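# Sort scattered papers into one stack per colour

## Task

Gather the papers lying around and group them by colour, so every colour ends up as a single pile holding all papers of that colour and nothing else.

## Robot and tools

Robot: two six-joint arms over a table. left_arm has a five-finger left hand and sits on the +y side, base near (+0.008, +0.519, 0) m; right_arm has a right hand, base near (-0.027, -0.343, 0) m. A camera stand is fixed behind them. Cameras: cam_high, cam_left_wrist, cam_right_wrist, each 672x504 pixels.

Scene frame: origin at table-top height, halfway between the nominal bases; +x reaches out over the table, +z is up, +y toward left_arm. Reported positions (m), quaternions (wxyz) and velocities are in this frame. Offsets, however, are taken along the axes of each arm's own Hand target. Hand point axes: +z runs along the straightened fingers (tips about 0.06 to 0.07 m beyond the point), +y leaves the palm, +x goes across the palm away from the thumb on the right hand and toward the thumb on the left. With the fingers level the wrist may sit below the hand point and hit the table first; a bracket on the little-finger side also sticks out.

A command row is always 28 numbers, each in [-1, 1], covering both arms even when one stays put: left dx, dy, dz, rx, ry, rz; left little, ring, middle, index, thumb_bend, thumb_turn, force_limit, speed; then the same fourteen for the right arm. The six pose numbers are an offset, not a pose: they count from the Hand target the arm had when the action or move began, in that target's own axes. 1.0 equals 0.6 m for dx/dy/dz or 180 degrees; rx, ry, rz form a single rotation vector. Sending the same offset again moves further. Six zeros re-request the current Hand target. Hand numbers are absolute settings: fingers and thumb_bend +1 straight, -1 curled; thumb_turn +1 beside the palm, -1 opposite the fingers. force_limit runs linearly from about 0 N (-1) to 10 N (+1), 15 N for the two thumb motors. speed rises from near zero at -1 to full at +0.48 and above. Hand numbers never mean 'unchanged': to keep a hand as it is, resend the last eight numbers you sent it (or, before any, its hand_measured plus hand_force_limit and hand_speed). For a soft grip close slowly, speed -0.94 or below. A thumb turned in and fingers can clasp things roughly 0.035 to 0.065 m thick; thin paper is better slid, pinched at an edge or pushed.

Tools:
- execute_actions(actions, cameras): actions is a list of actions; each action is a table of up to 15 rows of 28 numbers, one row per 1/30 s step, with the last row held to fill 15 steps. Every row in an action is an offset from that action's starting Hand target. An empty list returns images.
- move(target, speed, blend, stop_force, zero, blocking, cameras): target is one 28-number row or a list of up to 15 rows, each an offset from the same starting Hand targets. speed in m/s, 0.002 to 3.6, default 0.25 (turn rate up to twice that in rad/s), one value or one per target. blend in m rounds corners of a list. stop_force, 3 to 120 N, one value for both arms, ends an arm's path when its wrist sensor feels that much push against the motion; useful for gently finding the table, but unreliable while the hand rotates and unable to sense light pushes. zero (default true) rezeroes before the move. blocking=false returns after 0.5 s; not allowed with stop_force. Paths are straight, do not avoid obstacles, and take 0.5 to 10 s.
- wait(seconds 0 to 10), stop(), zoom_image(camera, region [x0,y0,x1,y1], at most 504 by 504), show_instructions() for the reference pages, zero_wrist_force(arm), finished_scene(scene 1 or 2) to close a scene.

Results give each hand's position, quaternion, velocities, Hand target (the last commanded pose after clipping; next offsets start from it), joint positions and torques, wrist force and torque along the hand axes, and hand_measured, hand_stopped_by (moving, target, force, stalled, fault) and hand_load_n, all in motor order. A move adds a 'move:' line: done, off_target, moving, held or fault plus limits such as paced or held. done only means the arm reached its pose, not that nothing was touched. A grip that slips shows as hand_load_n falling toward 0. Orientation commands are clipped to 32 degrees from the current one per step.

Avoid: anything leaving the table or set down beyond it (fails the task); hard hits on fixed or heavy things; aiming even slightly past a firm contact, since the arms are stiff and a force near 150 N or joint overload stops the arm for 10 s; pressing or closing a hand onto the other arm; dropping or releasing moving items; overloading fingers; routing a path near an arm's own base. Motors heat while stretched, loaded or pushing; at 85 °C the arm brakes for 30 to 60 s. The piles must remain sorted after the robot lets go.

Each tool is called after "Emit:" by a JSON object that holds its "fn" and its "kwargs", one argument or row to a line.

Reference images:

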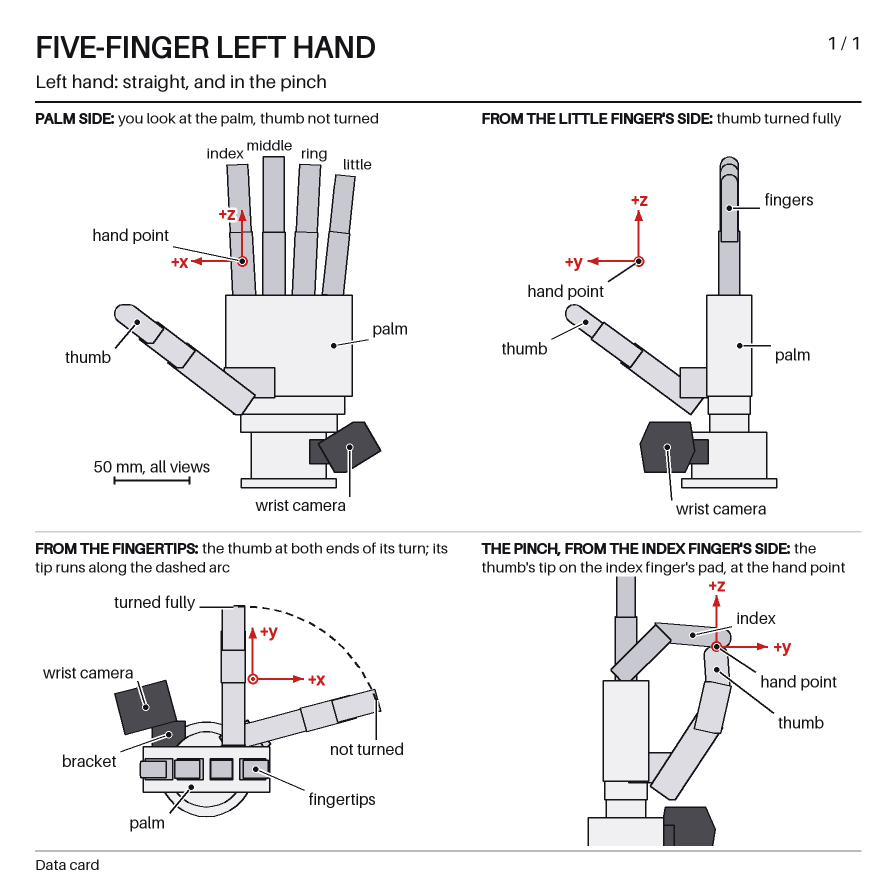

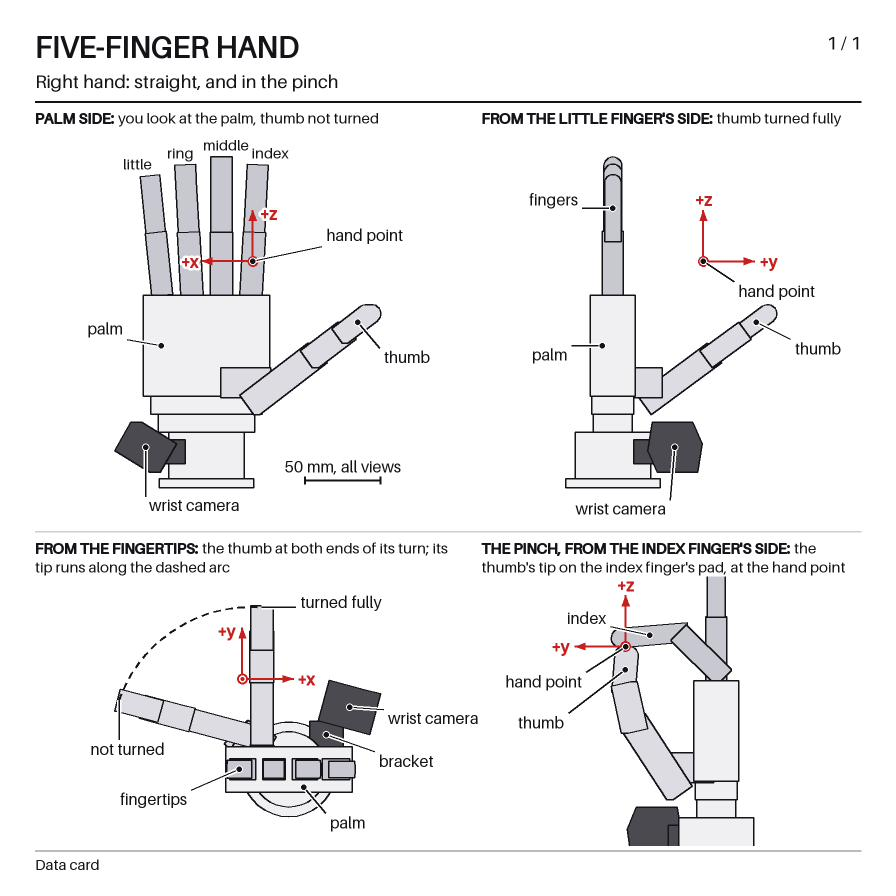

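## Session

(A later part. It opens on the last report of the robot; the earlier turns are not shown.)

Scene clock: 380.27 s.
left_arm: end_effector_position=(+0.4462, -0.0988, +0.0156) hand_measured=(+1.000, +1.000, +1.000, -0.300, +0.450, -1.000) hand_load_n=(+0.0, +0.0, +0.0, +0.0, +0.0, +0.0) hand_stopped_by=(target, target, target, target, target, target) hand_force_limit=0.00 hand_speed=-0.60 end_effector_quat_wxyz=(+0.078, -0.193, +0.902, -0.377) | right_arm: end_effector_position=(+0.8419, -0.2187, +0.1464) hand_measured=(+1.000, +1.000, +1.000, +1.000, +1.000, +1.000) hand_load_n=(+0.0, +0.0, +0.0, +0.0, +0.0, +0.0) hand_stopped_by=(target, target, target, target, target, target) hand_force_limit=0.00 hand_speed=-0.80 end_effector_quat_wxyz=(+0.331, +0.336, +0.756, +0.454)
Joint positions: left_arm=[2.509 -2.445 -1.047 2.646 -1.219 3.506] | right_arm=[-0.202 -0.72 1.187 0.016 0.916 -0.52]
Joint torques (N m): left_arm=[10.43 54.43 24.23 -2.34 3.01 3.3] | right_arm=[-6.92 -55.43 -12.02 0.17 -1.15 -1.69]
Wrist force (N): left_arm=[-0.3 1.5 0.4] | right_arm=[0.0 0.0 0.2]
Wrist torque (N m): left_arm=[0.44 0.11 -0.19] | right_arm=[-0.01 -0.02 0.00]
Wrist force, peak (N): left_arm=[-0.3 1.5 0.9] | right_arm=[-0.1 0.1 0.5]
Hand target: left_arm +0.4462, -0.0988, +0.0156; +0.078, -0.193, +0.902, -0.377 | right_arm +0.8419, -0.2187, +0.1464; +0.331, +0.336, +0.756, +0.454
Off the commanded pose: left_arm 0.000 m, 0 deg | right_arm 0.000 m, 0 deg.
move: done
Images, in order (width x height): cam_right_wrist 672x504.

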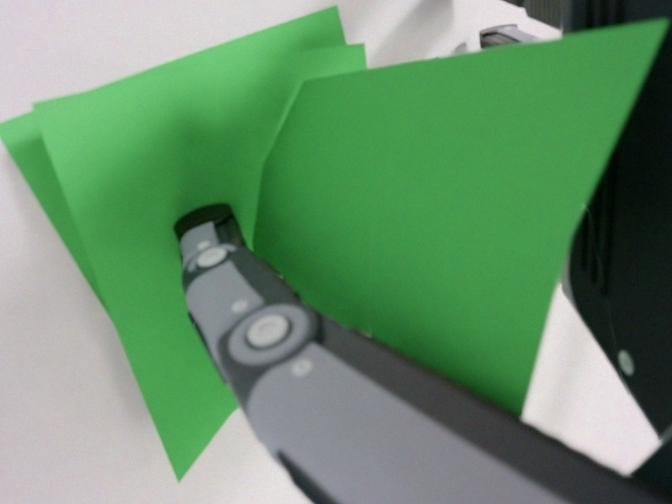

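Emit:
{"fn": "move", "kwargs": {
  "target": [
    [0,-0.0061,-0.0057,0.0167,0,0,1,1,1,-0.2,0.45,-1,0,-0.6,0,0,0,0,0,0,1,1,1,1,1,1,0,-0.8]
  ],
  "speed": 0.03,
  "cameras": ["cam_right_wrist"]
}}

Emit:
{"fn": "move", "kwargs": {
  "target": [
    [0,0,0,0,0,0,1,1,1,0.1,0.55,-1,0,-0.6,0,0,0,0,0,0,1,1,1,1,1,1,0,-0.8]
  ],
  "speed": 0.03,
  "cameras": ["cam_right_wrist"]
}}

Scene clock: 381.57 s.
left_arm: end_effector_position=(+0.4463, -0.0989, +0.0207) hand_measured=(+1.000, +1.000, +1.000, -0.200, +0.450, -1.000) hand_load_n=(+0.0, +0.0, +0.0, +0.0, +0.0, +0.0) hand_stopped_by=(target, target, target, target, target, target) hand_force_limit=0.00 hand_speed=-0.60 end_effector_quat_wxyz=(+0.083, -0.191, +0.892, -0.401) | right_arm: end_effector_position=(+0.8419, -0.2187, +0.1464) hand_measured=(+1.000, +1.000, +1.000, +1.000, +1.000, +1.000) hand_load_n=(+0.0, +0.0, +0.0, +0.0, +0.0, +0.0) hand_stopped_by=(target, target, target, target, target, target) hand_force_limit=0.00 hand_speed=-0.80 end_effector_quat_wxyz=(+0.331, +0.336, +0.756, +0.454)
Joint positions: left_arm=[2.517 -2.408 -1.113 2.725 -1.195 3.494] | right_arm=[-0.202 -0.72 1.187 0.016 0.916 -0.52]
Joint torques (N m): left_arm=[2.09 41.45 26.07 -2.31 -0.89 -0.62] | right_arm=[-6.44 -54.51 -11.7 0.11 -1.3 -1.57]
Wrist force (N): left_arm=[-0.4 1.4 0.2] | right_arm=[0.2 -0.1 0.3]
Wrist torque (N m): left_arm=[0.42 0.11 -0.18] | right_arm=[-0.03 -0.04 0.01]
Wrist force, peak (N): left_arm=[-0.3 1.7 0.3] | right_arm=[0.3 0.1 0.5]
Hand target: left_arm +0.4463, -0.0989, +0.0206; +0.083, -0.191, +0.892, -0.401 | right_arm +0.8419, -0.2187, +0.1464; +0.331, +0.336, +0.756, +0.454
Off the commanded pose: left_arm 0.000 m, 0 deg | right_arm 0.000 m, 0 deg.
move: done
Images, in order (width x height): cam_right_wrist 672x504.

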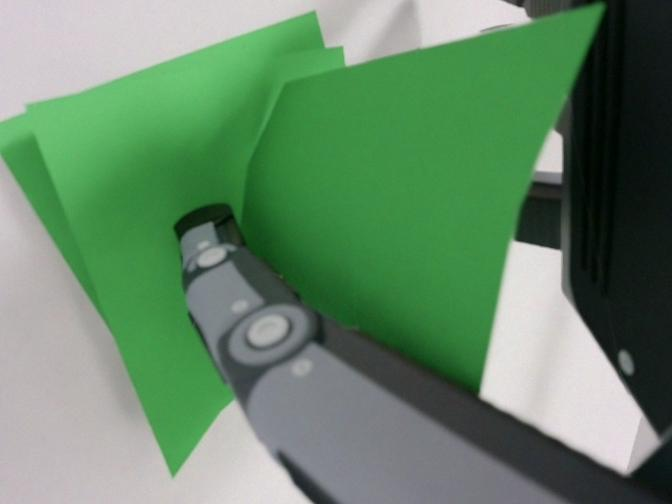

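Scene clock: 382.07 s.
left_arm: end_effector_position=(+0.4464, -0.0989, +0.0207) hand_measured=(+1.000, +1.000, +1.000, +0.028, +0.550, -1.000) hand_load_n=(+0.0, +0.0, +0.0, -12.0, +0.0, +0.0) hand_stopped_by=(target, target, target, stalled, target, target) hand_force_limit=0.00 hand_speed=-0.60 end_effector_quat_wxyz=(+0.083, -0.191, +0.892, -0.401) | right_arm: end_effector_position=(+0.8419, -0.2187, +0.1464) hand_measured=(+1.000, +1.000, +1.000, +1.000, +1.000, +1.000) hand_load_n=(+0.0, +0.0, +0.0, +0.0, +0.0, -0.5) hand_stopped_by=(target, target, target, target, target, target) hand_force_limit=0.00 hand_speed=-0.80 end_effector_quat_wxyz=(+0.331, +0.336, +0.756, +0.454)
Joint positions: left_arm=[2.517 -2.408 -1.113 2.725 -1.195 3.494] | right_arm=[-0.202 -0.72 1.187 0.016 0.916 -0.52]
Joint torques (N m): left_arm=[-10.35 37.86 16.42 -1.12 -2.53 3.13] | right_arm=[-5.65 -55.77 -11.58 0.17 -1.31 -1.89]
Wrist force (N): left_arm=[-0.2 -9.0 -14.7] | right_arm=[0.1 0.0 0.5]
Wrist torque (N m): left_arm=[0.31 0.09 -0.10] | right_arm=[-0.03 -0.04 0.00]
Wrist force, peak (N): left_arm=[-0.1 -9.2 -15.0] | right_arm=[0.1 0.0 0.5]
Hand target: left_arm +0.4463, -0.0989, +0.0206; +0.083, -0.191, +0.892, -0.401 | right_arm +0.8419, -0.2187, +0.1464; +0.331, +0.336, +0.756, +0.454
Off the commanded pose: left_arm 0.000 m, 0 deg | right_arm 0.000 m, 0 deg.
move: done
Images, in order (width x height): cam_right_wrist 672x504.

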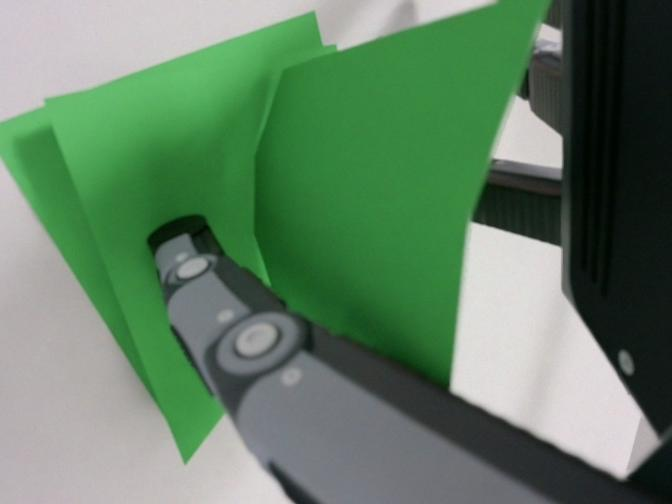

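Emit:
{"fn": "move", "kwargs": {
  "target": [
    [0,-0.0075,-0.0066,0,0,0,1,1,1,0.1,0.55,-1,0,-0.6,0,0,0,0,0,0,1,1,1,1,1,1,0,-0.8],
    [0,-0.0078,-0.007,0,0,0,1,1,1,0.3,0.75,-1,0,-0.6,0,0,0,0,0,0,1,1,1,1,1,1,0,-0.8]
  ],
  "speed": 0.03,
  "cameras": ["cam_right_wrist","cam_high"]
}}

Scene clock: 384.60 s.
left_arm: end_effector_position=(+0.4463, -0.0989, +0.0269) hand_measured=(+1.000, +1.000, +1.000, +0.300, +0.750, -1.000) hand_load_n=(-0.5, +0.0, +0.0, +0.0, +0.0, +0.0) hand_stopped_by=(target, target, target, target, target, target) hand_force_limit=0.00 hand_speed=-0.60 end_effector_quat_wxyz=(+0.083, -0.191, +0.892, -0.401) | right_arm: end_effector_position=(+0.8419, -0.2187, +0.1464) hand_measured=(+1.000, +1.000, +1.000, +1.000, +1.000, +1.000) hand_load_n=(+0.0, +0.0, +0.0, +0.0, +0.0, +0.0) hand_stopped_by=(target, target, target, target, target, target) hand_force_limit=0.00 hand_speed=-0.80 end_effector_quat_wxyz=(+0.331, +0.336, +0.756, +0.454)
Joint positions: left_arm=[2.517 -2.402 -1.107 2.713 -1.195 3.494] | right_arm=[-0.202 -0.72 1.187 0.016 0.916 -0.52]
Joint torques (N m): left_arm=[9.15 45.98 12.19 -0.7 2.87 3.09] | right_arm=[-6.56 -54.71 -12.28 0.32 -1.12 -1.78]
Wrist force (N): left_arm=[-0.3 1.4 0.2] | right_arm=[0.1 0.1 0.2]
Wrist torque (N m): left_arm=[0.43 0.09 -0.18] | right_arm=[0.00 -0.03 0.01]
Wrist force, peak (N): left_arm=[-0.9 -10.5 -14.7] | right_arm=[0.3 0.2 0.4]
Hand target: left_arm +0.4463, -0.0989, +0.0269; +0.083, -0.191, +0.892, -0.401 | right_arm +0.8419, -0.2187, +0.1464; +0.331, +0.336, +0.756, +0.454
Off the commanded pose: left_arm 0.000 m, 0 deg | right_arm 0.000 m, 0 deg.
move: done
Images, in order (width x height): cam_high 672x504, cam_right_wrist 672x504.

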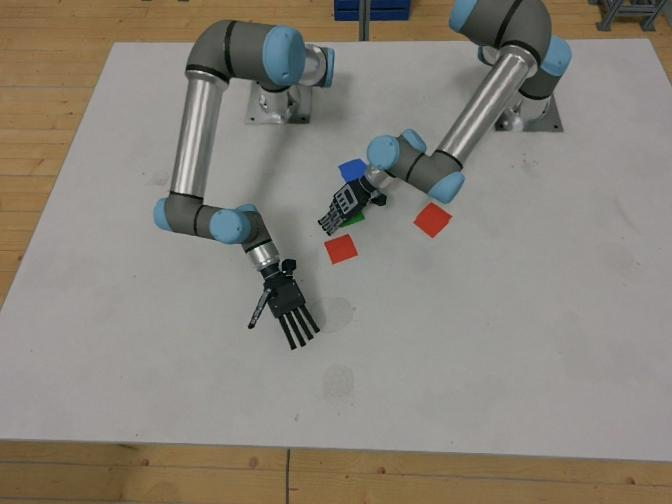

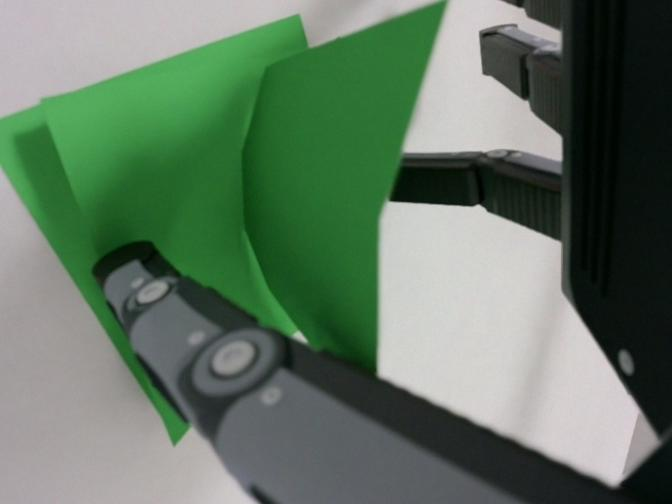

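Emit:
{"fn": "move", "kwargs": {
  "target": [
    [0,-0.0128,-0.0107,0,0,0,1,1,1,0.6,1,-1,0,-0.6,0,0,0,0,0,0,1,1,1,1,1,1,0,-0.8],
    [0,-0.0512,-0.0428,0,0,0,1,1,1,0.6,1,-1,0,-0.6,0,0,0,0,0,0,1,1,1,1,1,1,0,-0.8]
  ],
  "speed": 0.05,
  "cameras": ["cam_right_wrist"]
}}

Scene clock: 386.23 s.
left_arm: end_effector_position=(+0.4470, -0.1000, +0.0671) hand_measured=(+1.000, +1.000, +1.000, +0.600, +1.000, -1.000) hand_load_n=(+0.0, +0.0, +0.0, -0.5, +0.0, +0.0) hand_stopped_by=(target, target, target, target, target, target) hand_force_limit=0.00 hand_speed=-0.60 end_effector_quat_wxyz=(+0.083, -0.191, +0.892, -0.401) | right_arm: end_effector_position=(+0.8419, -0.2187, +0.1464) hand_measured=(+1.000, +1.000, +1.000, +1.000, +1.000, +1.000) hand_load_n=(-0.5, +0.0, +0.0, +0.0, +0.0, +0.0) hand_stopped_by=(target, target, target, target, target, target) hand_force_limit=0.00 hand_speed=-0.80 end_effector_quat_wxyz=(+0.331, +0.336, +0.756, +0.454)
Joint positions: left_arm=[2.517 -2.371 -1.056 2.632 -1.196 3.494] | right_arm=[-0.202 -0.72 1.187 0.016 0.916 -0.52]
Joint torques (N m): left_arm=[-10.08 39.67 15.51 0.77 -2.07 -1.68] | right_arm=[-5.51 -55.12 -10.78 0.27 -1.48 -1.57]
Wrist force (N): left_arm=[0.1 1.5 0.5] | right_arm=[0.3 0.0 0.4]
Wrist torque (N m): left_arm=[0.41 0.06 -0.16] | right_arm=[-0.03 -0.06 0.01]
Wrist force, peak (N): left_arm=[-0.2 2.0 0.4] | right_arm=[0.3 0.0 0.4]
Hand target: left_arm +0.4470, -0.1000, +0.0669; +0.083, -0.191, +0.892, -0.401 | right_arm +0.8419, -0.2187, +0.1464; +0.331, +0.336, +0.756, +0.454
Off the commanded pose: left_arm 0.000 m, 0 deg | right_arm 0.000 m, 0 deg.
move: done
Images, in order (width x height): cam_right_wrist 672x504.

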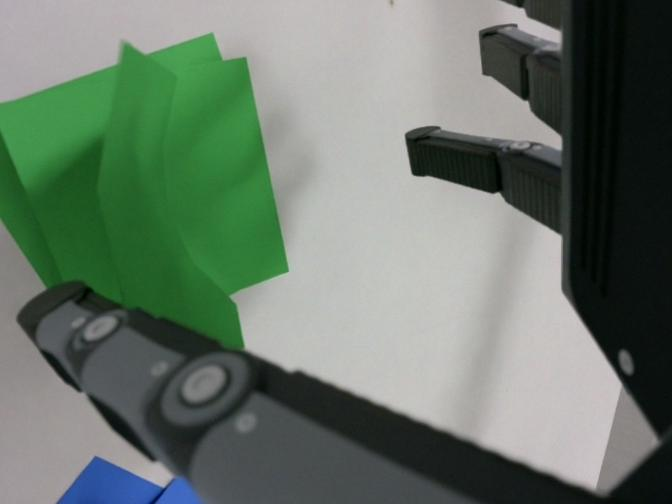

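Emit:
{"fn": "move", "kwargs": {
  "target": [
    [0,-0.06,-0.05,0,0,0,1,1,1,0.6,1,-1,0,-0.6,0,0,0,0,0,0,1,1,1,1,1,1,0,-0.8],
    [0,0.02,-0.16,0,0,0,1,1,1,0.6,1,-1,0,-0.6,0,0,0,0,0,0,1,1,1,1,1,1,0,-0.8]
  ],
  "speed": 0.15,
  "cameras": ["cam_right_wrist","cam_high"]
}}

Emit:
{"fn": "zoom_image", "kwargs": {
  "camera": "cam_high",
  "region": [310, 130, 470, 290]
}}

Scene clock: 388.00 s.
left_arm: end_effector_position=(+0.4149, -0.0271, +0.1218) hand_measured=(+1.000, +1.000, +1.000, +0.600, +1.000, -1.000) hand_load_n=(+0.0, +0.0, +0.0, +0.0, +0.0, +0.0) hand_stopped_by=(target, target, target, target, target, target) hand_force_limit=0.00 hand_speed=-0.60 end_effector_quat_wxyz=(+0.083, -0.191, +0.892, -0.401) | right_arm: end_effector_position=(+0.8419, -0.2187, +0.1464) hand_measured=(+1.000, +1.000, +1.000, +1.000, +1.000, +1.000) hand_load_n=(+0.0, +0.0, +0.0, +0.0, +0.0, +0.0) hand_stopped_by=(target, target, target, target, target, target) hand_force_limit=0.00 hand_speed=-0.80 end_effector_quat_wxyz=(+0.331, +0.336, +0.756, +0.454)
Joint positions: left_arm=[2.59 -2.146 -1.302 2.629 -1.145 3.551] | right_arm=[-0.202 -0.72 1.187 0.016 0.916 -0.52]
Joint torques (N m): left_arm=[-9.96 43.34 11.21 -2.19 -2.05 -2.28] | right_arm=[-6.42 -55.21 -11.43 0.18 -1.28 -1.68]
Wrist force (N): left_arm=[-0.1 1.5 1.2] | right_arm=[0.1 0.1 0.3]
Wrist torque (N m): left_arm=[0.34 0.11 -0.18] | right_arm=[0.00 -0.02 0.00]
Wrist force, peak (N): left_arm=[-0.1 2.5 1.1] | right_arm=[0.3 -0.2 0.5]
Hand target: left_arm +0.4148, -0.0271, +0.1218; +0.083, -0.191, +0.892, -0.401 | right_arm +0.8419, -0.2187, +0.1464; +0.331, +0.336, +0.756, +0.454
Off the commanded pose: left_arm 0.000 m, 0 deg | right_arm 0.000 m, 0 deg.
move: done
Images, in order (width x height): cam_high 672x504, cam_right_wrist 672x504.

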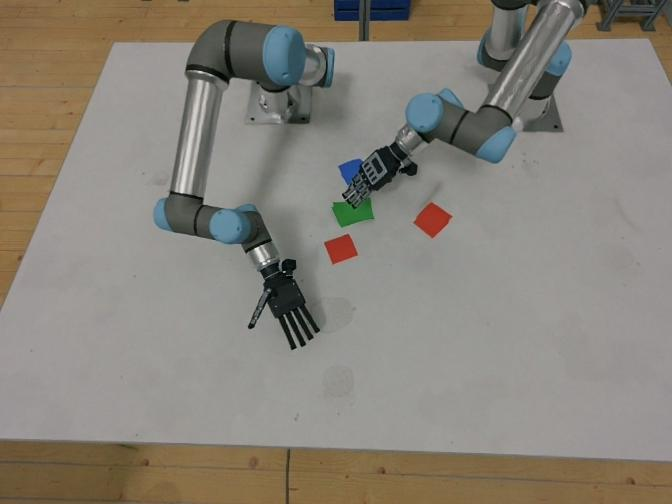

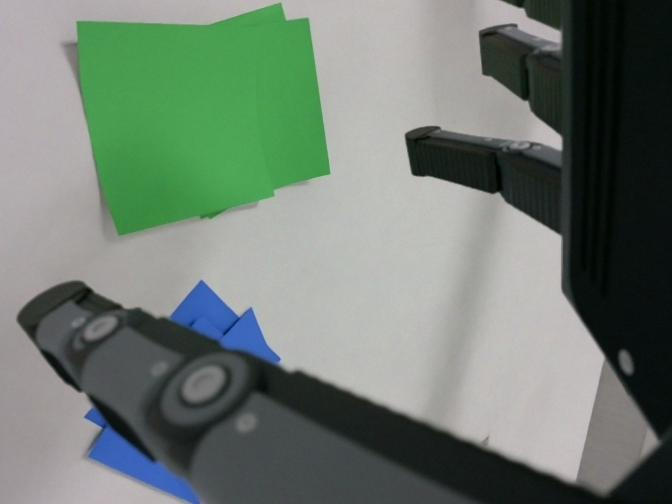

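Scaled by 3.150 from the camera's 672x504 image, which has a finer 960x720 frame.

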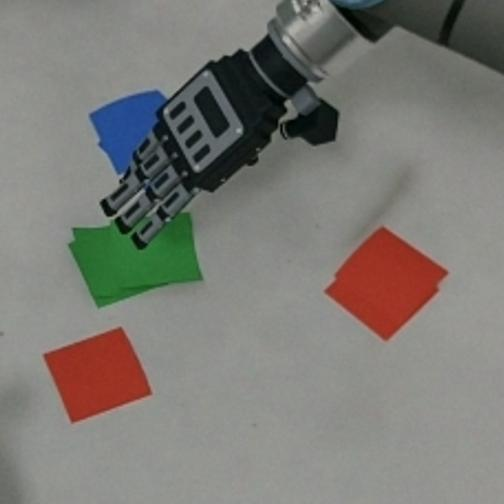

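Emit:
{"fn": "move", "kwargs": {
  "target": [0,0.08,-0.12,0,0,0,1,1,1,0.25,1,1,0,-0.2,0,0,0,0,0,0,1,1,1,1,1,1,0,-0.8],
  "speed": 0.15,
  "cameras": ["cam_right_wrist","cam_high"]
}}

Emit:
{"fn": "zoom_image", "kwargs": {
  "camera": "cam_high",
  "region": [320, 180, 400, 240]
}}

Scene clock: 389.80 s.
left_arm: end_effector_position=(+0.3799, +0.0512, +0.1338) hand_measured=(+1.000, +1.000, +1.000, +0.250, +1.000, +1.000) hand_load_n=(+0.0, +0.0, +0.0, +0.0, +0.0, +0.0) hand_stopped_by=(target, target, target, target, target, target) hand_force_limit=0.00 hand_speed=-0.20 end_effector_quat_wxyz=(+0.083, -0.191, +0.892, -0.401) | right_arm: end_effector_position=(+0.8419, -0.2187, +0.1464) hand_measured=(+1.000, +1.000, +1.000, +1.000, +1.000, +1.000) hand_load_n=(+0.0, +0.0, +0.0, +0.0, +0.0, +0.0) hand_stopped_by=(target, target, target, target, target, target) hand_force_limit=0.00 hand_speed=-0.80 end_effector_quat_wxyz=(+0.331, +0.336, +0.756, +0.454)
Joint positions: left_arm=[2.693 -1.958 -1.564 2.666 -1.076 3.637] | right_arm=[-0.202 -0.72 1.187 0.016 0.916 -0.52]
Joint torques (N m): left_arm=[-11.11 38.2 12.05 -2.35 -1.91 -1.91] | right_arm=[-6.52 -56.03 -11.25 0.32 -1.28 -1.68]
Wrist force (N): left_arm=[-0.3 1.4 1.0] | right_arm=[0.2 0.1 0.2]
Wrist torque (N m): left_arm=[0.35 0.12 -0.22] | right_arm=[0.00 -0.04 0.01]
Wrist force, peak (N): left_arm=[-0.2 0.6 2.3] | right_arm=[0.2 0.2 0.5]
Hand target: left_arm +0.3799, +0.0512, +0.1338; +0.083, -0.191, +0.892, -0.401 | right_arm +0.8419, -0.2187, +0.1464; +0.331, +0.336, +0.756, +0.454
Off the commanded pose: left_arm 0.000 m, 0 deg | right_arm 0.000 m, 0 deg.
move: done
Images, in order (width x height): cam_high 672x504, cam_right_wrist 672x504.

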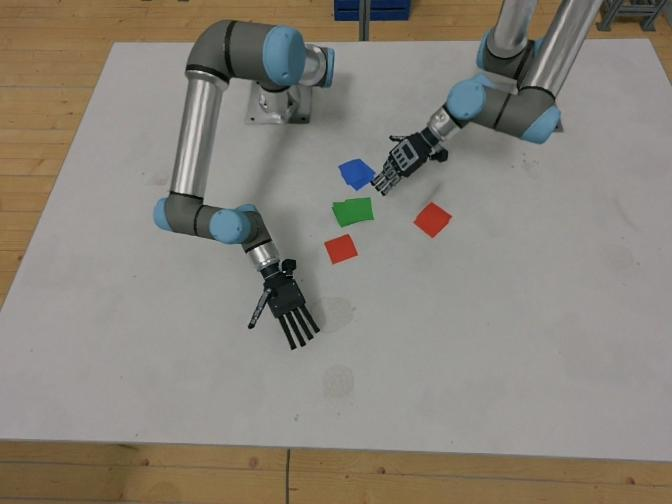

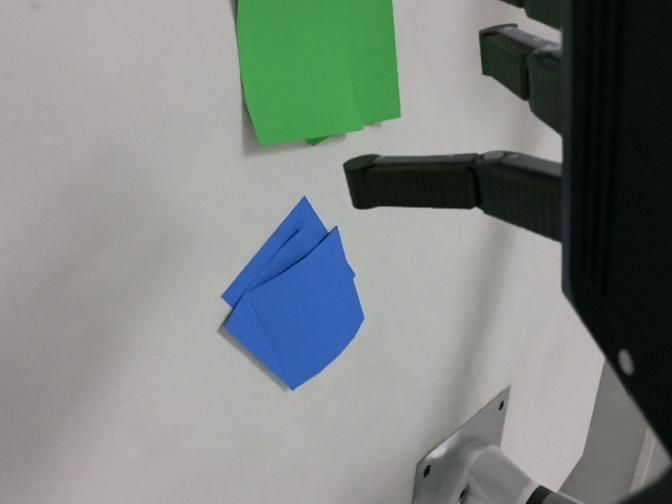

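Scaled by 6.300 from the camera's 672x504 image, which has a finer 960x720 frame.

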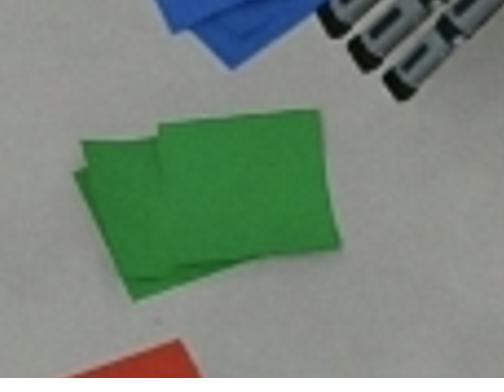

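Emit:
{"fn": "move", "kwargs": {
  "target": [-0.0675,0.0782,0.135,0.0294,0.0665,0.059,1,1,1,0.25,1,1,0,-0.2,0,0,0,0,0,0,1,1,1,1,1,1,0,-0.8],
  "speed": 0.12,
  "cameras": ["cam_right_wrist"]
}}

Scene clock: 392.17 s.
left_arm: end_effector_position=(+0.4285, +0.0408, +0.0447) hand_measured=(+1.000, +1.000, +1.000, +0.250, +1.000, +1.000) hand_load_n=(+0.0, +0.0, -0.5, +0.0, +0.0, +0.0) hand_stopped_by=(target, target, target, target, target, target) hand_force_limit=0.00 hand_speed=-0.20 end_effector_quat_wxyz=(+0.035, -0.061, +0.890, -0.450) | right_arm: end_effector_position=(+0.8419, -0.2187, +0.1464) hand_measured=(+1.000, +1.000, +1.000, +1.000, +1.000, +1.000) hand_load_n=(+0.0, +0.0, +0.0, +0.0, +0.0, +0.0) hand_stopped_by=(target, target, target, target, target, target) hand_force_limit=0.00 hand_speed=-0.80 end_effector_quat_wxyz=(+0.331, +0.336, +0.756, +0.454)
Joint positions: left_arm=[2.786 -2.222 -1.464 2.709 -0.797 3.954] | right_arm=[-0.202 -0.72 1.187 0.016 0.916 -0.52]
Joint torques (N m): left_arm=[-10.84 36.78 12 0.36 -0.61 -0.83] | right_arm=[-6.87 -56.31 -10.92 0.1 -1.21 -1.71]
Wrist force (N): left_arm=[-0.3 1.4 0.7] | right_arm=[0.2 0.0 0.4]
Wrist torque (N m): left_arm=[0.34 0.06 -0.18] | right_arm=[-0.03 -0.05 0.01]
Wrist force, peak (N): left_arm=[-0.6 1.9 1.3] | right_arm=[0.3 0.0 0.5]
Hand target: left_arm +0.4285, +0.0408, +0.0447; +0.035, -0.061, +0.890, -0.450 | right_arm +0.8419, -0.2187, +0.1464; +0.331, +0.336, +0.756, +0.454
Off the commanded pose: left_arm 0.000 m, 0 deg | right_arm 0.000 m, 0 deg.
move: done
Images, in order (width x height): cam_right_wrist 672x504.

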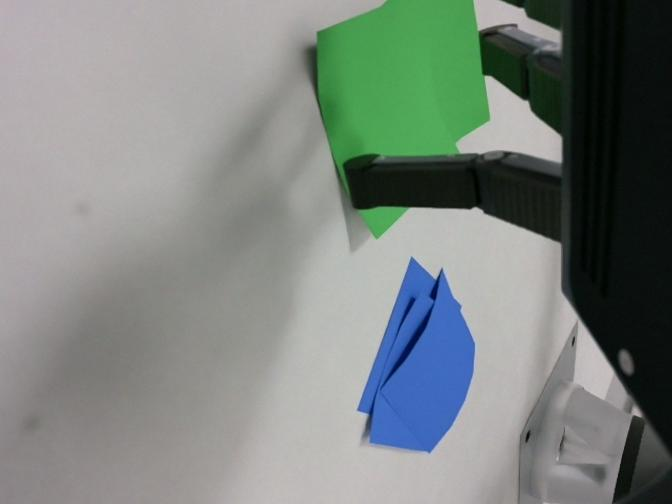

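Emit:
{"fn": "move", "kwargs": {
  "target": [-0.0083,0.0328,0.0241,0,0,0,1,1,1,0.25,1,1,0,-0.2,0,0,0,0,0,0,1,1,1,1,1,1,0,-0.8],
  "speed": 0.03,
  "stop_force": 3,
  "cameras": ["cam_right_wrist"]
}}

Scene clock: 394.07 s.
left_arm: end_effector_position=(+0.4336, +0.0415, +0.0203) hand_measured=(+1.000, +1.000, +1.000, +0.250, +1.000, +1.000) hand_load_n=(+0.0, +0.0, +0.0, +0.0, +0.0, +0.0) hand_stopped_by=(target, target, target, target, target, target) hand_force_limit=0.00 hand_speed=-0.20 end_effector_quat_wxyz=(+0.035, -0.061, +0.890, -0.450) | right_arm: end_effector_position=(+0.8419, -0.2187, +0.1464) hand_measured=(+1.000, +1.000, +1.000, +1.000, +1.000, +1.000) hand_load_n=(+0.0, +0.0, +0.0, +0.0, +0.0, -0.5) hand_stopped_by=(target, target, target, target, target, target) hand_force_limit=0.00 hand_speed=-0.80 end_effector_quat_wxyz=(+0.331, +0.336, +0.756, +0.454)
Joint positions: left_arm=[2.791 -2.261 -1.468 2.748 -0.794 3.96] | right_arm=[-0.202 -0.72 1.187 0.016 0.916 -0.52]
Joint torques (N m): left_arm=[-4.33 46.32 18.34 -2.98 1.9 -0.89] | right_arm=[-5.63 -55.82 -12 0.1 -1.29 -1.73]
Wrist force (N): left_arm=[-0.5 1.3 0.8] | right_arm=[0.2 0.0 0.4]
Wrist torque (N m): left_arm=[0.31 0.11 -0.30] | right_arm=[-0.02 -0.05 0.01]
Wrist force, peak (N): left_arm=[-0.5 1.5 1.1] | right_arm=[0.1 0.1 0.6]
Hand target: left_arm +0.4336, +0.0415, +0.0203; +0.035, -0.061, +0.890, -0.450 | right_arm +0.8419, -0.2187, +0.1464; +0.331, +0.336, +0.756, +0.454
Off the commanded pose: left_arm 0.000 m, 0 deg | right_arm 0.000 m, 0 deg.
move: done
Images, in order (width x height): cam_right_wrist 672x504.

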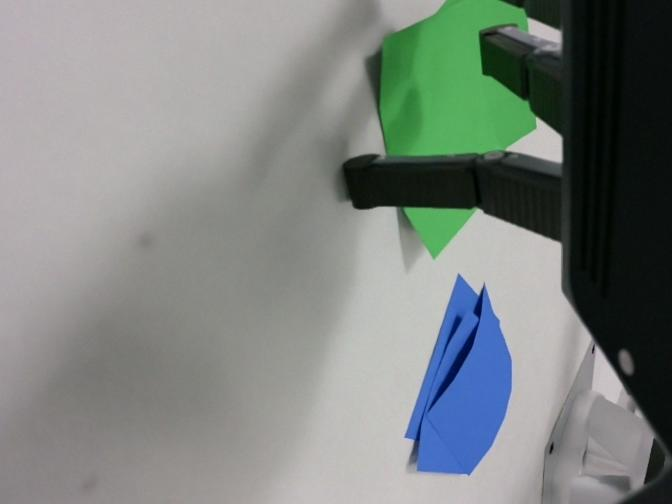

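Emit:
{"fn": "move", "kwargs": {
  "target": [0,-0.0296,0.0403,0,0,0,1,1,1,0.25,1,1,0,-0.2,0,0,0,0,0,0,1,1,1,1,1,1,0,-0.8],
  "speed": 0.025,
  "cameras": ["cam_right_wrist"]
}}

Scene clock: 395.63 s.
left_arm: end_effector_position=(+0.4378, +0.0117, +0.0203) hand_measured=(+1.000, +1.000, +1.000, +0.250, +1.000, +1.000) hand_load_n=(+0.0, +0.0, +0.0, +0.0, +0.0, +0.0) hand_stopped_by=(target, target, target, target, target, target) hand_force_limit=0.00 hand_speed=-0.20 end_effector_quat_wxyz=(+0.035, -0.061, +0.890, -0.450) end_effector_velocity=(-0.001, +0.001, -0.001) end_effector_angular_velocity=(+0.001, +0.003, +0.001) | right_arm: end_effector_position=(+0.8419, -0.2187, +0.1464) hand_measured=(+1.000, +1.000, +1.000, +1.000, +1.000, +1.000) hand_load_n=(+0.0, +0.0, +0.0, +0.0, +0.0, +0.0) hand_stopped_by=(target, target, target, target, target, target) hand_force_limit=0.00 hand_speed=-0.80 end_effector_quat_wxyz=(+0.331, +0.336, +0.756, +0.454)
Joint positions: left_arm=[2.741 -2.297 -1.393 2.747 -0.823 3.904] | right_arm=[-0.202 -0.72 1.187 0.016 0.916 -0.52]
Joint velocities: left_arm=[0.002 0 -0.005 0.001 0 0.001] | right_arm=[within noise]
Joint torques (N m): left_arm=[11.03 47.08 9.96 -2.76 0.81 2.6] | right_arm=[-6.9 -55.4 -10.6 0.35 -1.15 -1.53]
Wrist force (N): left_arm=[-0.8 0.9 0.7] | right_arm=[0.1 0.2 0.5]
Wrist torque (N m): left_arm=[0.34 0.11 -0.20] | right_arm=[0.00 -0.04 0.01]
Wrist force, peak (N): left_arm=[-0.7 1.7 0.7] | right_arm=[0.3 0.1 0.5]
Hand target: left_arm +0.4378, +0.0118, +0.0203; +0.035, -0.061, +0.890, -0.450 | right_arm +0.8419, -0.2187, +0.1464; +0.331, +0.336, +0.756, +0.454
Off the commanded pose: left_arm 0.000 m, 0 deg | right_arm 0.000 m, 0 deg.
move: done
Images, in order (width x height): cam_right_wrist 672x504.

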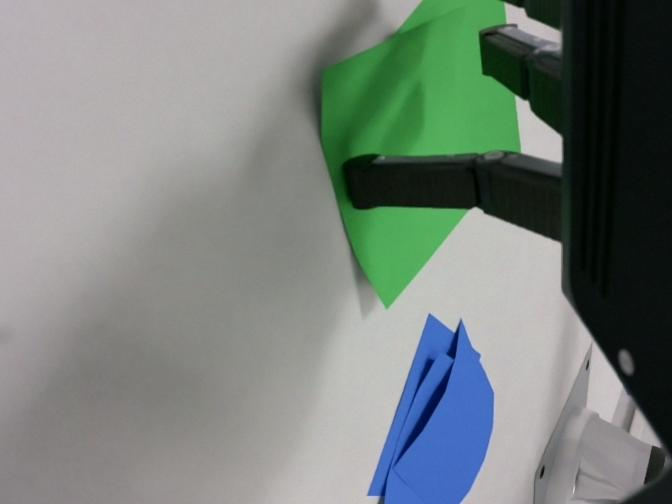

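Emit:
{"fn": "move", "kwargs": {
  "target": [
    [0,-0.0049,0.0067,0,0,0,1,1,1,0.25,1,1,0,-0.2,0,0,0,0,0,0,1,1,1,1,1,1,0,-0.8],
    [0,0.0058,0.0146,0,0,0,1,1,1,0.25,1,1,0,-0.2,0,0,0,0,0,0,1,1,1,1,1,1,0,-0.8]
  ],
  "speed": 0.01,
  "stop_force": 3,
  "cameras": ["cam_right_wrist"]
}}

Scene clock: 397.27 s.
left_arm: end_effector_position=(+0.4384, +0.0068, +0.0200) hand_measured=(+1.000, +1.000, +1.000, +0.250, +1.000, +1.000) hand_load_n=(+0.0, +0.0, +0.0, -1.0, +0.0, +0.0) hand_stopped_by=(target, target, target, target, target, target) hand_force_limit=0.00 hand_speed=-0.20 end_effector_quat_wxyz=(+0.035, -0.061, +0.890, -0.450) | right_arm: end_effector_position=(+0.8419, -0.2187, +0.1464) hand_measured=(+1.000, +1.000, +1.000, +1.000, +1.000, +1.000) hand_load_n=(+0.0, +0.0, +0.0, +0.0, +0.0, +0.0) hand_stopped_by=(target, target, target, target, target, target) hand_force_limit=0.00 hand_speed=-0.80 end_effector_quat_wxyz=(+0.331, +0.336, +0.756, +0.454)
Joint positions: left_arm=[2.733 -2.303 -1.381 2.747 -0.827 3.896] | right_arm=[-0.202 -0.72 1.187 0.016 0.916 -0.52]
Joint torques (N m): left_arm=[3.74 45.66 17.76 -2.83 -0.63 2.36] | right_arm=[-6.33 -55.63 -10.97 0.27 -1.25 -1.51]
Wrist force (N): left_arm=[-1.1 -2.2 -2.4] | right_arm=[0.2 0.0 0.3]
Wrist torque (N m): left_arm=[0.33 0.08 -0.17] | right_arm=[-0.01 -0.04 0.01]
Wrist force, peak (N): left_arm=[-0.5 -6.7 -6.0] | right_arm=[0.2 0.1 0.6]
Hand target: left_arm +0.4385, +0.0069, +0.0200; +0.035, -0.061, +0.890, -0.450 (not the last commanded pose) | right_arm +0.8419, -0.2187, +0.1464; +0.331, +0.336, +0.756, +0.454
Off the commanded pose: left_arm 0.008 m, 0 deg | right_arm 0.000 m, 0 deg.
move: contact (left_arm); path passed 1 of 2 targets
Images, in order (width x height): cam_right_wrist 672x504.

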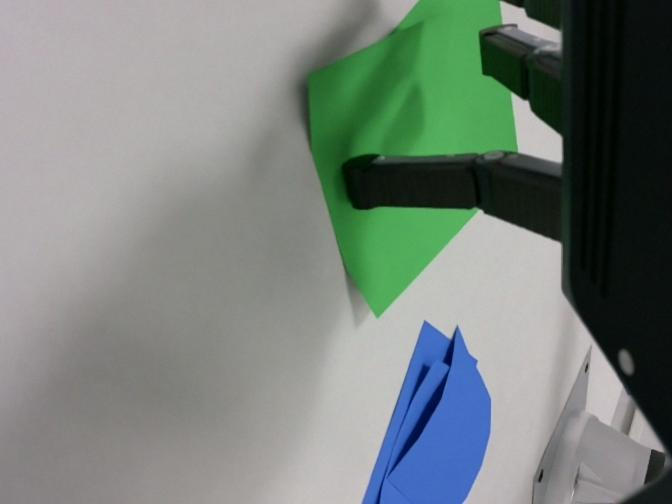

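Emit:
{"fn": "move", "kwargs": {
  "target": [
    [0,0.0008,0.0006,0,0,0,1,1,1,0.25,1,1,0,-0.2,0,0,0,0,0,0,1,1,1,1,1,1,0,-0.8],
    [-0.021,-0.0308,0.0436,0,0,0,1,1,1,0.25,1,1,0,-0.2,0,0,0,0,0,0,1,1,1,1,1,1,0,-0.8]
  ],
  "speed": 0.02,
  "cameras": ["cam_right_wrist"]
}}

Scene clock: 400.07 s.
left_arm: end_effector_position=(+0.4553, -0.0232, +0.0195) hand_measured=(+1.000, +1.000, +1.000, +0.248, +1.000, +1.000) hand_load_n=(+0.0, +0.0, +0.0, -9.5, +0.0, +0.0) hand_stopped_by=(target, target, target, target, target, target) hand_force_limit=0.00 hand_speed=-0.20 end_effector_quat_wxyz=(+0.035, -0.061, +0.890, -0.450) | right_arm: end_effector_position=(+0.8419, -0.2187, +0.1464) hand_measured=(+1.000, +1.000, +1.000, +1.000, +1.000, +1.000) hand_load_n=(+0.0, +0.0, +0.0, +0.0, +0.0, +0.0) hand_stopped_by=(target, target, target, target, target, target) hand_force_limit=0.00 hand_speed=-0.80 end_effector_quat_wxyz=(+0.331, +0.336, +0.756, +0.454)
Joint positions: left_arm=[2.698 -2.368 -1.256 2.712 -0.849 3.857] | right_arm=[-0.202 -0.72 1.187 0.016 0.916 -0.52]
Joint torques (N m): left_arm=[4.73 35.9 3.86 1.48 -2.83 1.43] | right_arm=[-4.24 -55.87 -12.15 0.18 -1.44 -1.61]
Wrist force (N): left_arm=[0.6 -16.8 -20.6] | right_arm=[0.2 0.0 0.3]
Wrist torque (N m): left_arm=[0.45 0.11 -0.03] | right_arm=[-0.02 -0.04 0.00]
Wrist force, peak (N): left_arm=[0.6 -16.8 -20.6] | right_arm=[0.1 0.1 0.6]
Hand target: left_arm +0.4554, -0.0231, +0.0195; +0.035, -0.061, +0.890, -0.450 | right_arm +0.8419, -0.2187, +0.1464; +0.331, +0.336, +0.756, +0.454
Off the commanded pose: left_arm 0.000 m, 0 deg | right_arm 0.000 m, 0 deg.
move: done
Images, in order (width x height): cam_right_wrist 672x504.

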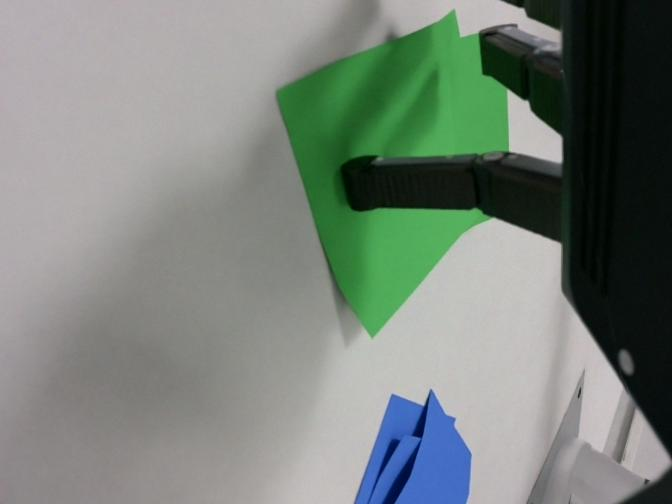

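Emit:
{"fn": "move", "kwargs": {
  "target": [
    [0,-0.0094,-0.0069,0,0,0,1,1,1,0.25,1,1,0,-0.2,0,0,0,0,0,0,1,1,1,1,1,1,0,-0.8],
    [0,-0.04,-0.0296,0,0,0,1,1,1,0.25,1,1,0,-0.2,0,0,0,0,0,0,1,1,1,1,1,1,0,-0.8],
    [0,0.05,-0.19,0,0,0,1,1,1,0.25,1,1,0,-0.2,0,0,0,0,0,0,1,1,1,1,1,1,0,-0.8]
  ],
  "speed": [0.03,0.06,0.15],
  "cameras": ["cam_right_wrist","cam_high"]
}}

Emit:
{"fn": "zoom_image", "kwargs": {
  "camera": "cam_high",
  "region": [310, 170, 410, 270]
}}

Scene clock: 402.60 s.
left_arm: end_effector_position=(+0.4398, +0.0853, +0.0630) hand_measured=(+1.000, +1.000, +1.000, +0.250, +1.000, +1.000) hand_load_n=(+0.0, +0.0, +0.0, +0.0, +0.0, -0.5) hand_stopped_by=(target, target, target, target, target, target) hand_force_limit=0.00 hand_speed=-0.20 end_effector_quat_wxyz=(+0.035, -0.061, +0.890, -0.450) | right_arm: end_effector_position=(+0.8419, -0.2187, +0.1464) hand_measured=(+1.000, +1.000, +1.000, +1.000, +1.000, +1.000) hand_load_n=(+0.0, +0.0, +0.5, +0.0, +0.0, -0.5) hand_stopped_by=(target, target, target, target, target, target) hand_force_limit=0.00 hand_speed=-0.80 end_effector_quat_wxyz=(+0.331, +0.336, +0.756, +0.454)
Joint positions: left_arm=[2.877 -2.184 -1.495 2.623 -0.749 4.065] | right_arm=[-0.202 -0.72 1.187 0.016 0.916 -0.52]
Joint torques (N m): left_arm=[-1.15 39.35 11.55 -0.11 -1.59 -0.56] | right_arm=[-5.31 -56.21 -10.94 0.14 -1.2 -1.87]
Wrist force (N): left_arm=[0.0 1.1 0.7] | right_arm=[0.1 0.0 0.3]
Wrist torque (N m): left_arm=[0.29 0.02 -0.16] | right_arm=[-0.02 -0.02 0.00]
Wrist force, peak (N): left_arm=[0.5 -17.0 -21.0] | right_arm=[0.2 0.2 0.5]
Hand target: left_arm +0.4397, +0.0854, +0.0630; +0.035, -0.061, +0.890, -0.450 | right_arm +0.8419, -0.2187, +0.1464; +0.331, +0.336, +0.756, +0.454
Off the commanded pose: left_arm 0.000 m, 0 deg | right_arm 0.000 m, 0 deg.
move: done
Images, in order (width x height): cam_high 672x504, cam_right_wrist 672x504.

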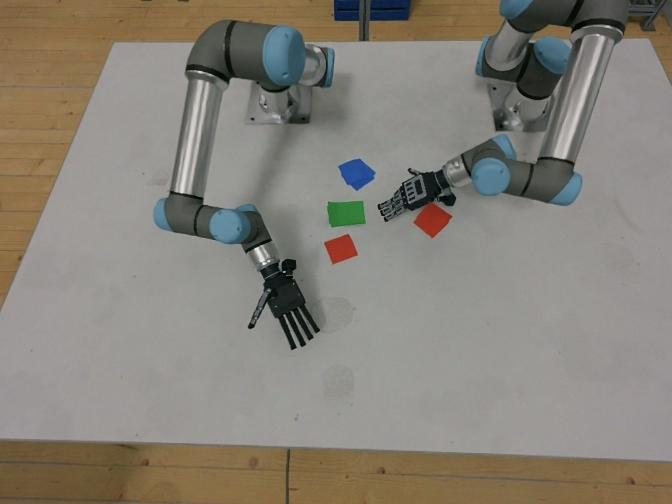

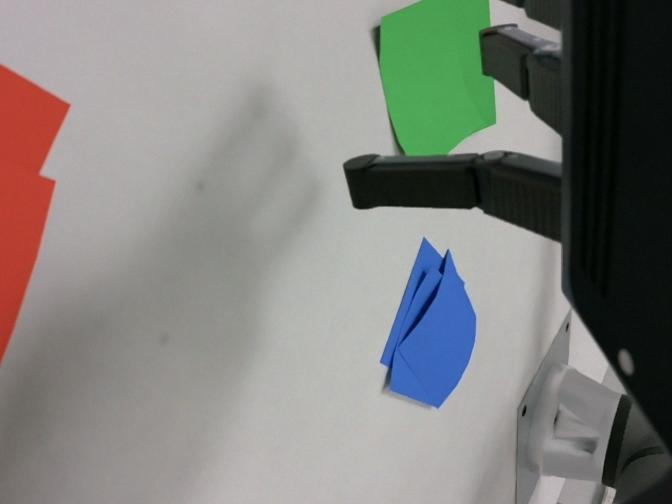

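Scaled by 5.040 from the camera's 672x504 image, which has a finer 960x720 frame.

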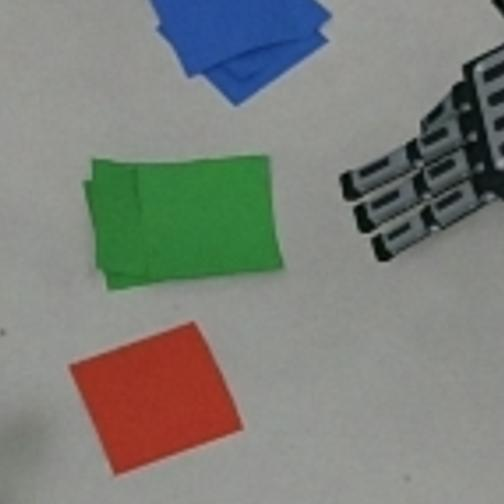

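Emit:
{"fn": "move", "kwargs": {
  "target": [-0.0028,-0.0427,0.1509,0,0,0,1,1,1,0.25,1,1,0,-0.2,0,0,0,0,0,0,1,1,1,1,1,1,0,-0.8],
  "speed": 0.12,
  "cameras": ["cam_right_wrist"]
}}

Scene clock: 404.43 s.
left_arm: end_effector_position=(+0.4539, -0.0016, +0.0299) hand_measured=(+1.000, +1.000, +1.000, +0.250, +1.000, +1.000) hand_load_n=(-0.5, +0.0, +0.0, +0.0, +0.0, +0.0) hand_stopped_by=(target, target, target, target, target, target) hand_force_limit=0.00 hand_speed=-0.20 end_effector_quat_wxyz=(+0.035, -0.061, +0.890, -0.450) | right_arm: end_effector_position=(+0.8419, -0.2187, +0.1464) hand_measured=(+1.000, +1.000, +1.000, +1.000, +1.000, +1.000) hand_load_n=(+0.0, +0.0, +0.0, +0.0, +0.0, +0.0) hand_stopped_by=(target, target, target, target, target, target) hand_force_limit=0.00 hand_speed=-0.80 end_effector_quat_wxyz=(+0.331, +0.336, +0.756, +0.454)
Joint positions: left_arm=[2.731 -2.329 -1.304 2.697 -0.829 3.893] | right_arm=[-0.202 -0.72 1.187 0.016 0.916 -0.52]
Joint torques (N m): left_arm=[5.31 42.14 18.68 -2.45 3.51 2.72] | right_arm=[-6.02 -55.46 -11.89 0.21 -1.33 -1.75]
Wrist force (N): left_arm=[0.1 1.3 1.0] | right_arm=[0.1 0.1 0.4]
Wrist torque (N m): left_arm=[0.33 0.02 -0.26] | right_arm=[-0.01 -0.03 0.00]
Wrist force, peak (N): left_arm=[0.0 0.9 2.2] | right_arm=[0.1 0.0 0.5]
Hand target: left_arm +0.4540, -0.0016, +0.0299; +0.035, -0.061, +0.890, -0.450 | right_arm +0.8419, -0.2187, +0.1464; +0.331, +0.336, +0.756, +0.454
Off the commanded pose: left_arm 0.000 m, 0 deg | right_arm 0.000 m, 0 deg.
move: done
Images, in order (width x height): cam_right_wrist 672x504.

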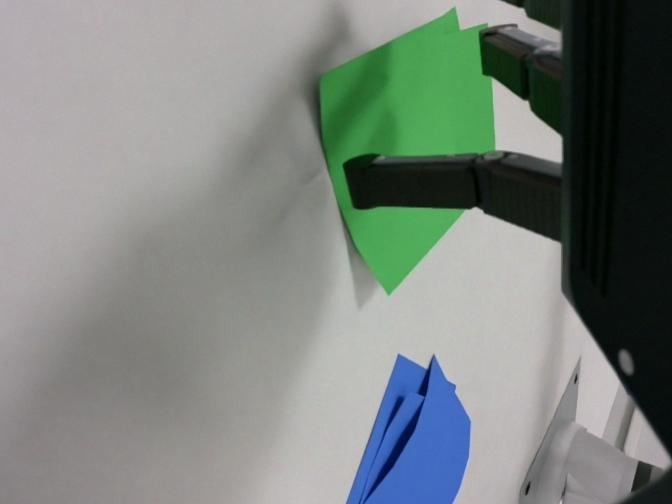

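Emit:
{"fn": "move", "kwargs": {
  "target": [
    [0,-0.0079,0.0107,0,0,0,1,1,1,0.25,1,1,0,-0.2,0,0,0,0,0,0,1,1,1,1,1,1,0,-0.8],
    [0,0.0082,0.0225,0,0,0,1,1,1,0.25,1,1,0,-0.2,0,0,0,0,0,0,1,1,1,1,1,1,0,-0.8]
  ],
  "speed": 0.012,
  "stop_force": 3,
  "cameras": ["cam_right_wrist"]
}}

Scene clock: 407.10 s.
left_arm: end_effector_position=(+0.4552, -0.0095, +0.0201) hand_measured=(+1.000, +1.000, +1.000, +0.250, +1.000, +1.000) hand_load_n=(+0.0, +0.0, +0.0, +0.0, +0.0, +0.0) hand_stopped_by=(target, target, target, target, target, target) hand_force_limit=0.00 hand_speed=-0.20 end_effector_quat_wxyz=(+0.035, -0.061, +0.890, -0.450) | right_arm: end_effector_position=(+0.8419, -0.2187, +0.1464) hand_measured=(+1.000, +1.000, +1.000, +1.000, +1.000, +1.000) hand_load_n=(+0.0, +0.0, +0.0, +0.0, +0.0, +0.0) hand_stopped_by=(target, target, target, target, target, target) hand_force_limit=0.00 hand_speed=-0.80 end_effector_quat_wxyz=(+0.331, +0.336, +0.756, +0.454)
Joint positions: left_arm=[2.719 -2.351 -1.289 2.713 -0.836 3.88] | right_arm=[-0.202 -0.72 1.187 0.016 0.916 -0.52]
Joint torques (N m): left_arm=[4.55 48.23 22.98 -2.76 -2.2 3.08] | right_arm=[-6.53 -55.47 -11.42 0.07 -1.47 -1.75]
Wrist force (N): left_arm=[0.0 -2.5 -1.6] | right_arm=[0.2 0.0 0.4]
Wrist torque (N m): left_arm=[0.34 0.03 -0.13] | right_arm=[-0.03 -0.04 0.00]
Wrist force, peak (N): left_arm=[-0.4 -9.6 -7.0] | right_arm=[0.2 0.0 0.5]
Hand target: left_arm +0.4552, -0.0095, +0.0201; +0.035, -0.061, +0.890, -0.450 (not the last commanded pose) | right_arm +0.8419, -0.2187, +0.1464; +0.331, +0.336, +0.756, +0.454
Off the commanded pose: left_arm 0.002 m, 0 deg | right_arm 0.000 m, 0 deg.
move: contact (left_arm); path passed 1 of 2 targets
Images, in order (width x height): cam_right_wrist 672x504.

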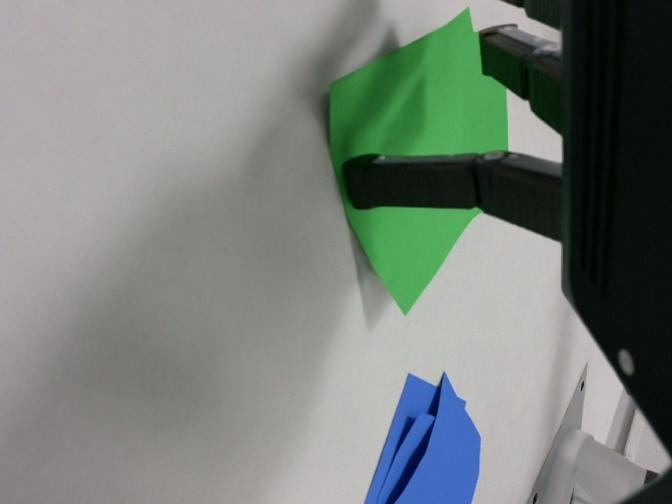

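Emit:
{"fn": "move", "kwargs": {
  "target": [
    [0,0.0004,0.0003,0,0,0,1,1,1,0.25,1,1,0,-0.2,0,0,0,0,0,0,1,1,1,1,1,1,0,-0.8],
    [0,-0.0116,0.0162,0,0,0,1,1,1,0.25,1,1,0,-0.2,0,0,0,0,0,0,1,1,1,1,1,1,0,-0.8]
  ],
  "speed": 0.02,
  "cameras": ["cam_right_wrist"]
}}

Scene clock: 408.63 s.
left_arm: end_effector_position=(+0.4568, -0.0214, +0.0200) hand_measured=(+1.000, +1.000, +1.000, +0.250, +1.000, +1.000) hand_load_n=(+0.0, +0.0, +0.0, -3.5, +0.0, +0.0) hand_stopped_by=(target, target, target, target, target, target) hand_force_limit=0.00 hand_speed=-0.20 end_effector_quat_wxyz=(+0.035, -0.061, +0.890, -0.450) | right_arm: end_effector_position=(+0.8419, -0.2187, +0.1464) hand_measured=(+1.000, +1.000, +1.000, +1.000, +1.000, +1.000) hand_load_n=(+0.0, +0.0, +0.0, +0.0, +0.0, +0.0) hand_stopped_by=(target, target, target, target, target, target) hand_force_limit=0.00 hand_speed=-0.80 end_effector_quat_wxyz=(+0.331, +0.336, +0.756, +0.454)
Joint positions: left_arm=[2.702 -2.368 -1.255 2.709 -0.846 3.861] | right_arm=[-0.202 -0.72 1.187 0.016 0.916 -0.52]
Joint torques (N m): left_arm=[7.48 45.81 6.29 -1.72 -0.39 1.28] | right_arm=[-6.57 -55.93 -12.97 -0.04 -1.39 -1.65]
Wrist force (N): left_arm=[-0.7 -5.4 -7.0] | right_arm=[0.1 0.1 0.3]
Wrist torque (N m): left_arm=[0.37 0.01 -0.09] | right_arm=[0.00 -0.04 0.01]
Wrist force, peak (N): left_arm=[1.3 -5.9 -9.1] | right_arm=[0.1 -0.1 0.5]
Hand target: left_arm +0.4569, -0.0213, +0.0200; +0.035, -0.061, +0.890, -0.450 | right_arm +0.8419, -0.2187, +0.1464; +0.331, +0.336, +0.756, +0.454
Off the commanded pose: left_arm 0.000 m, 0 deg | right_arm 0.000 m, 0 deg.
move: done
Images, in order (width x height): cam_right_wrist 672x504.

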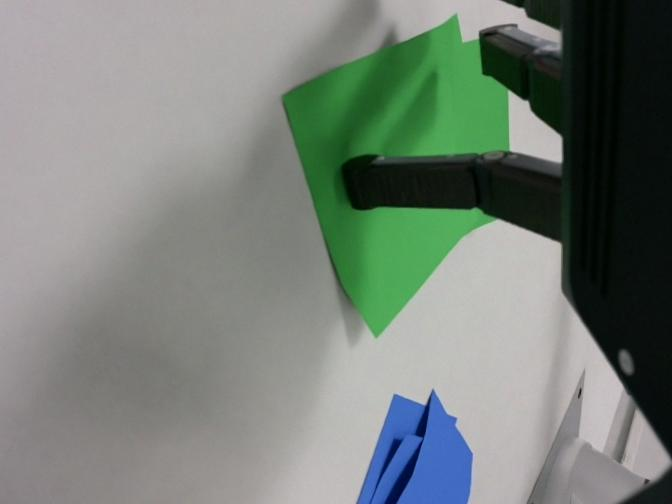

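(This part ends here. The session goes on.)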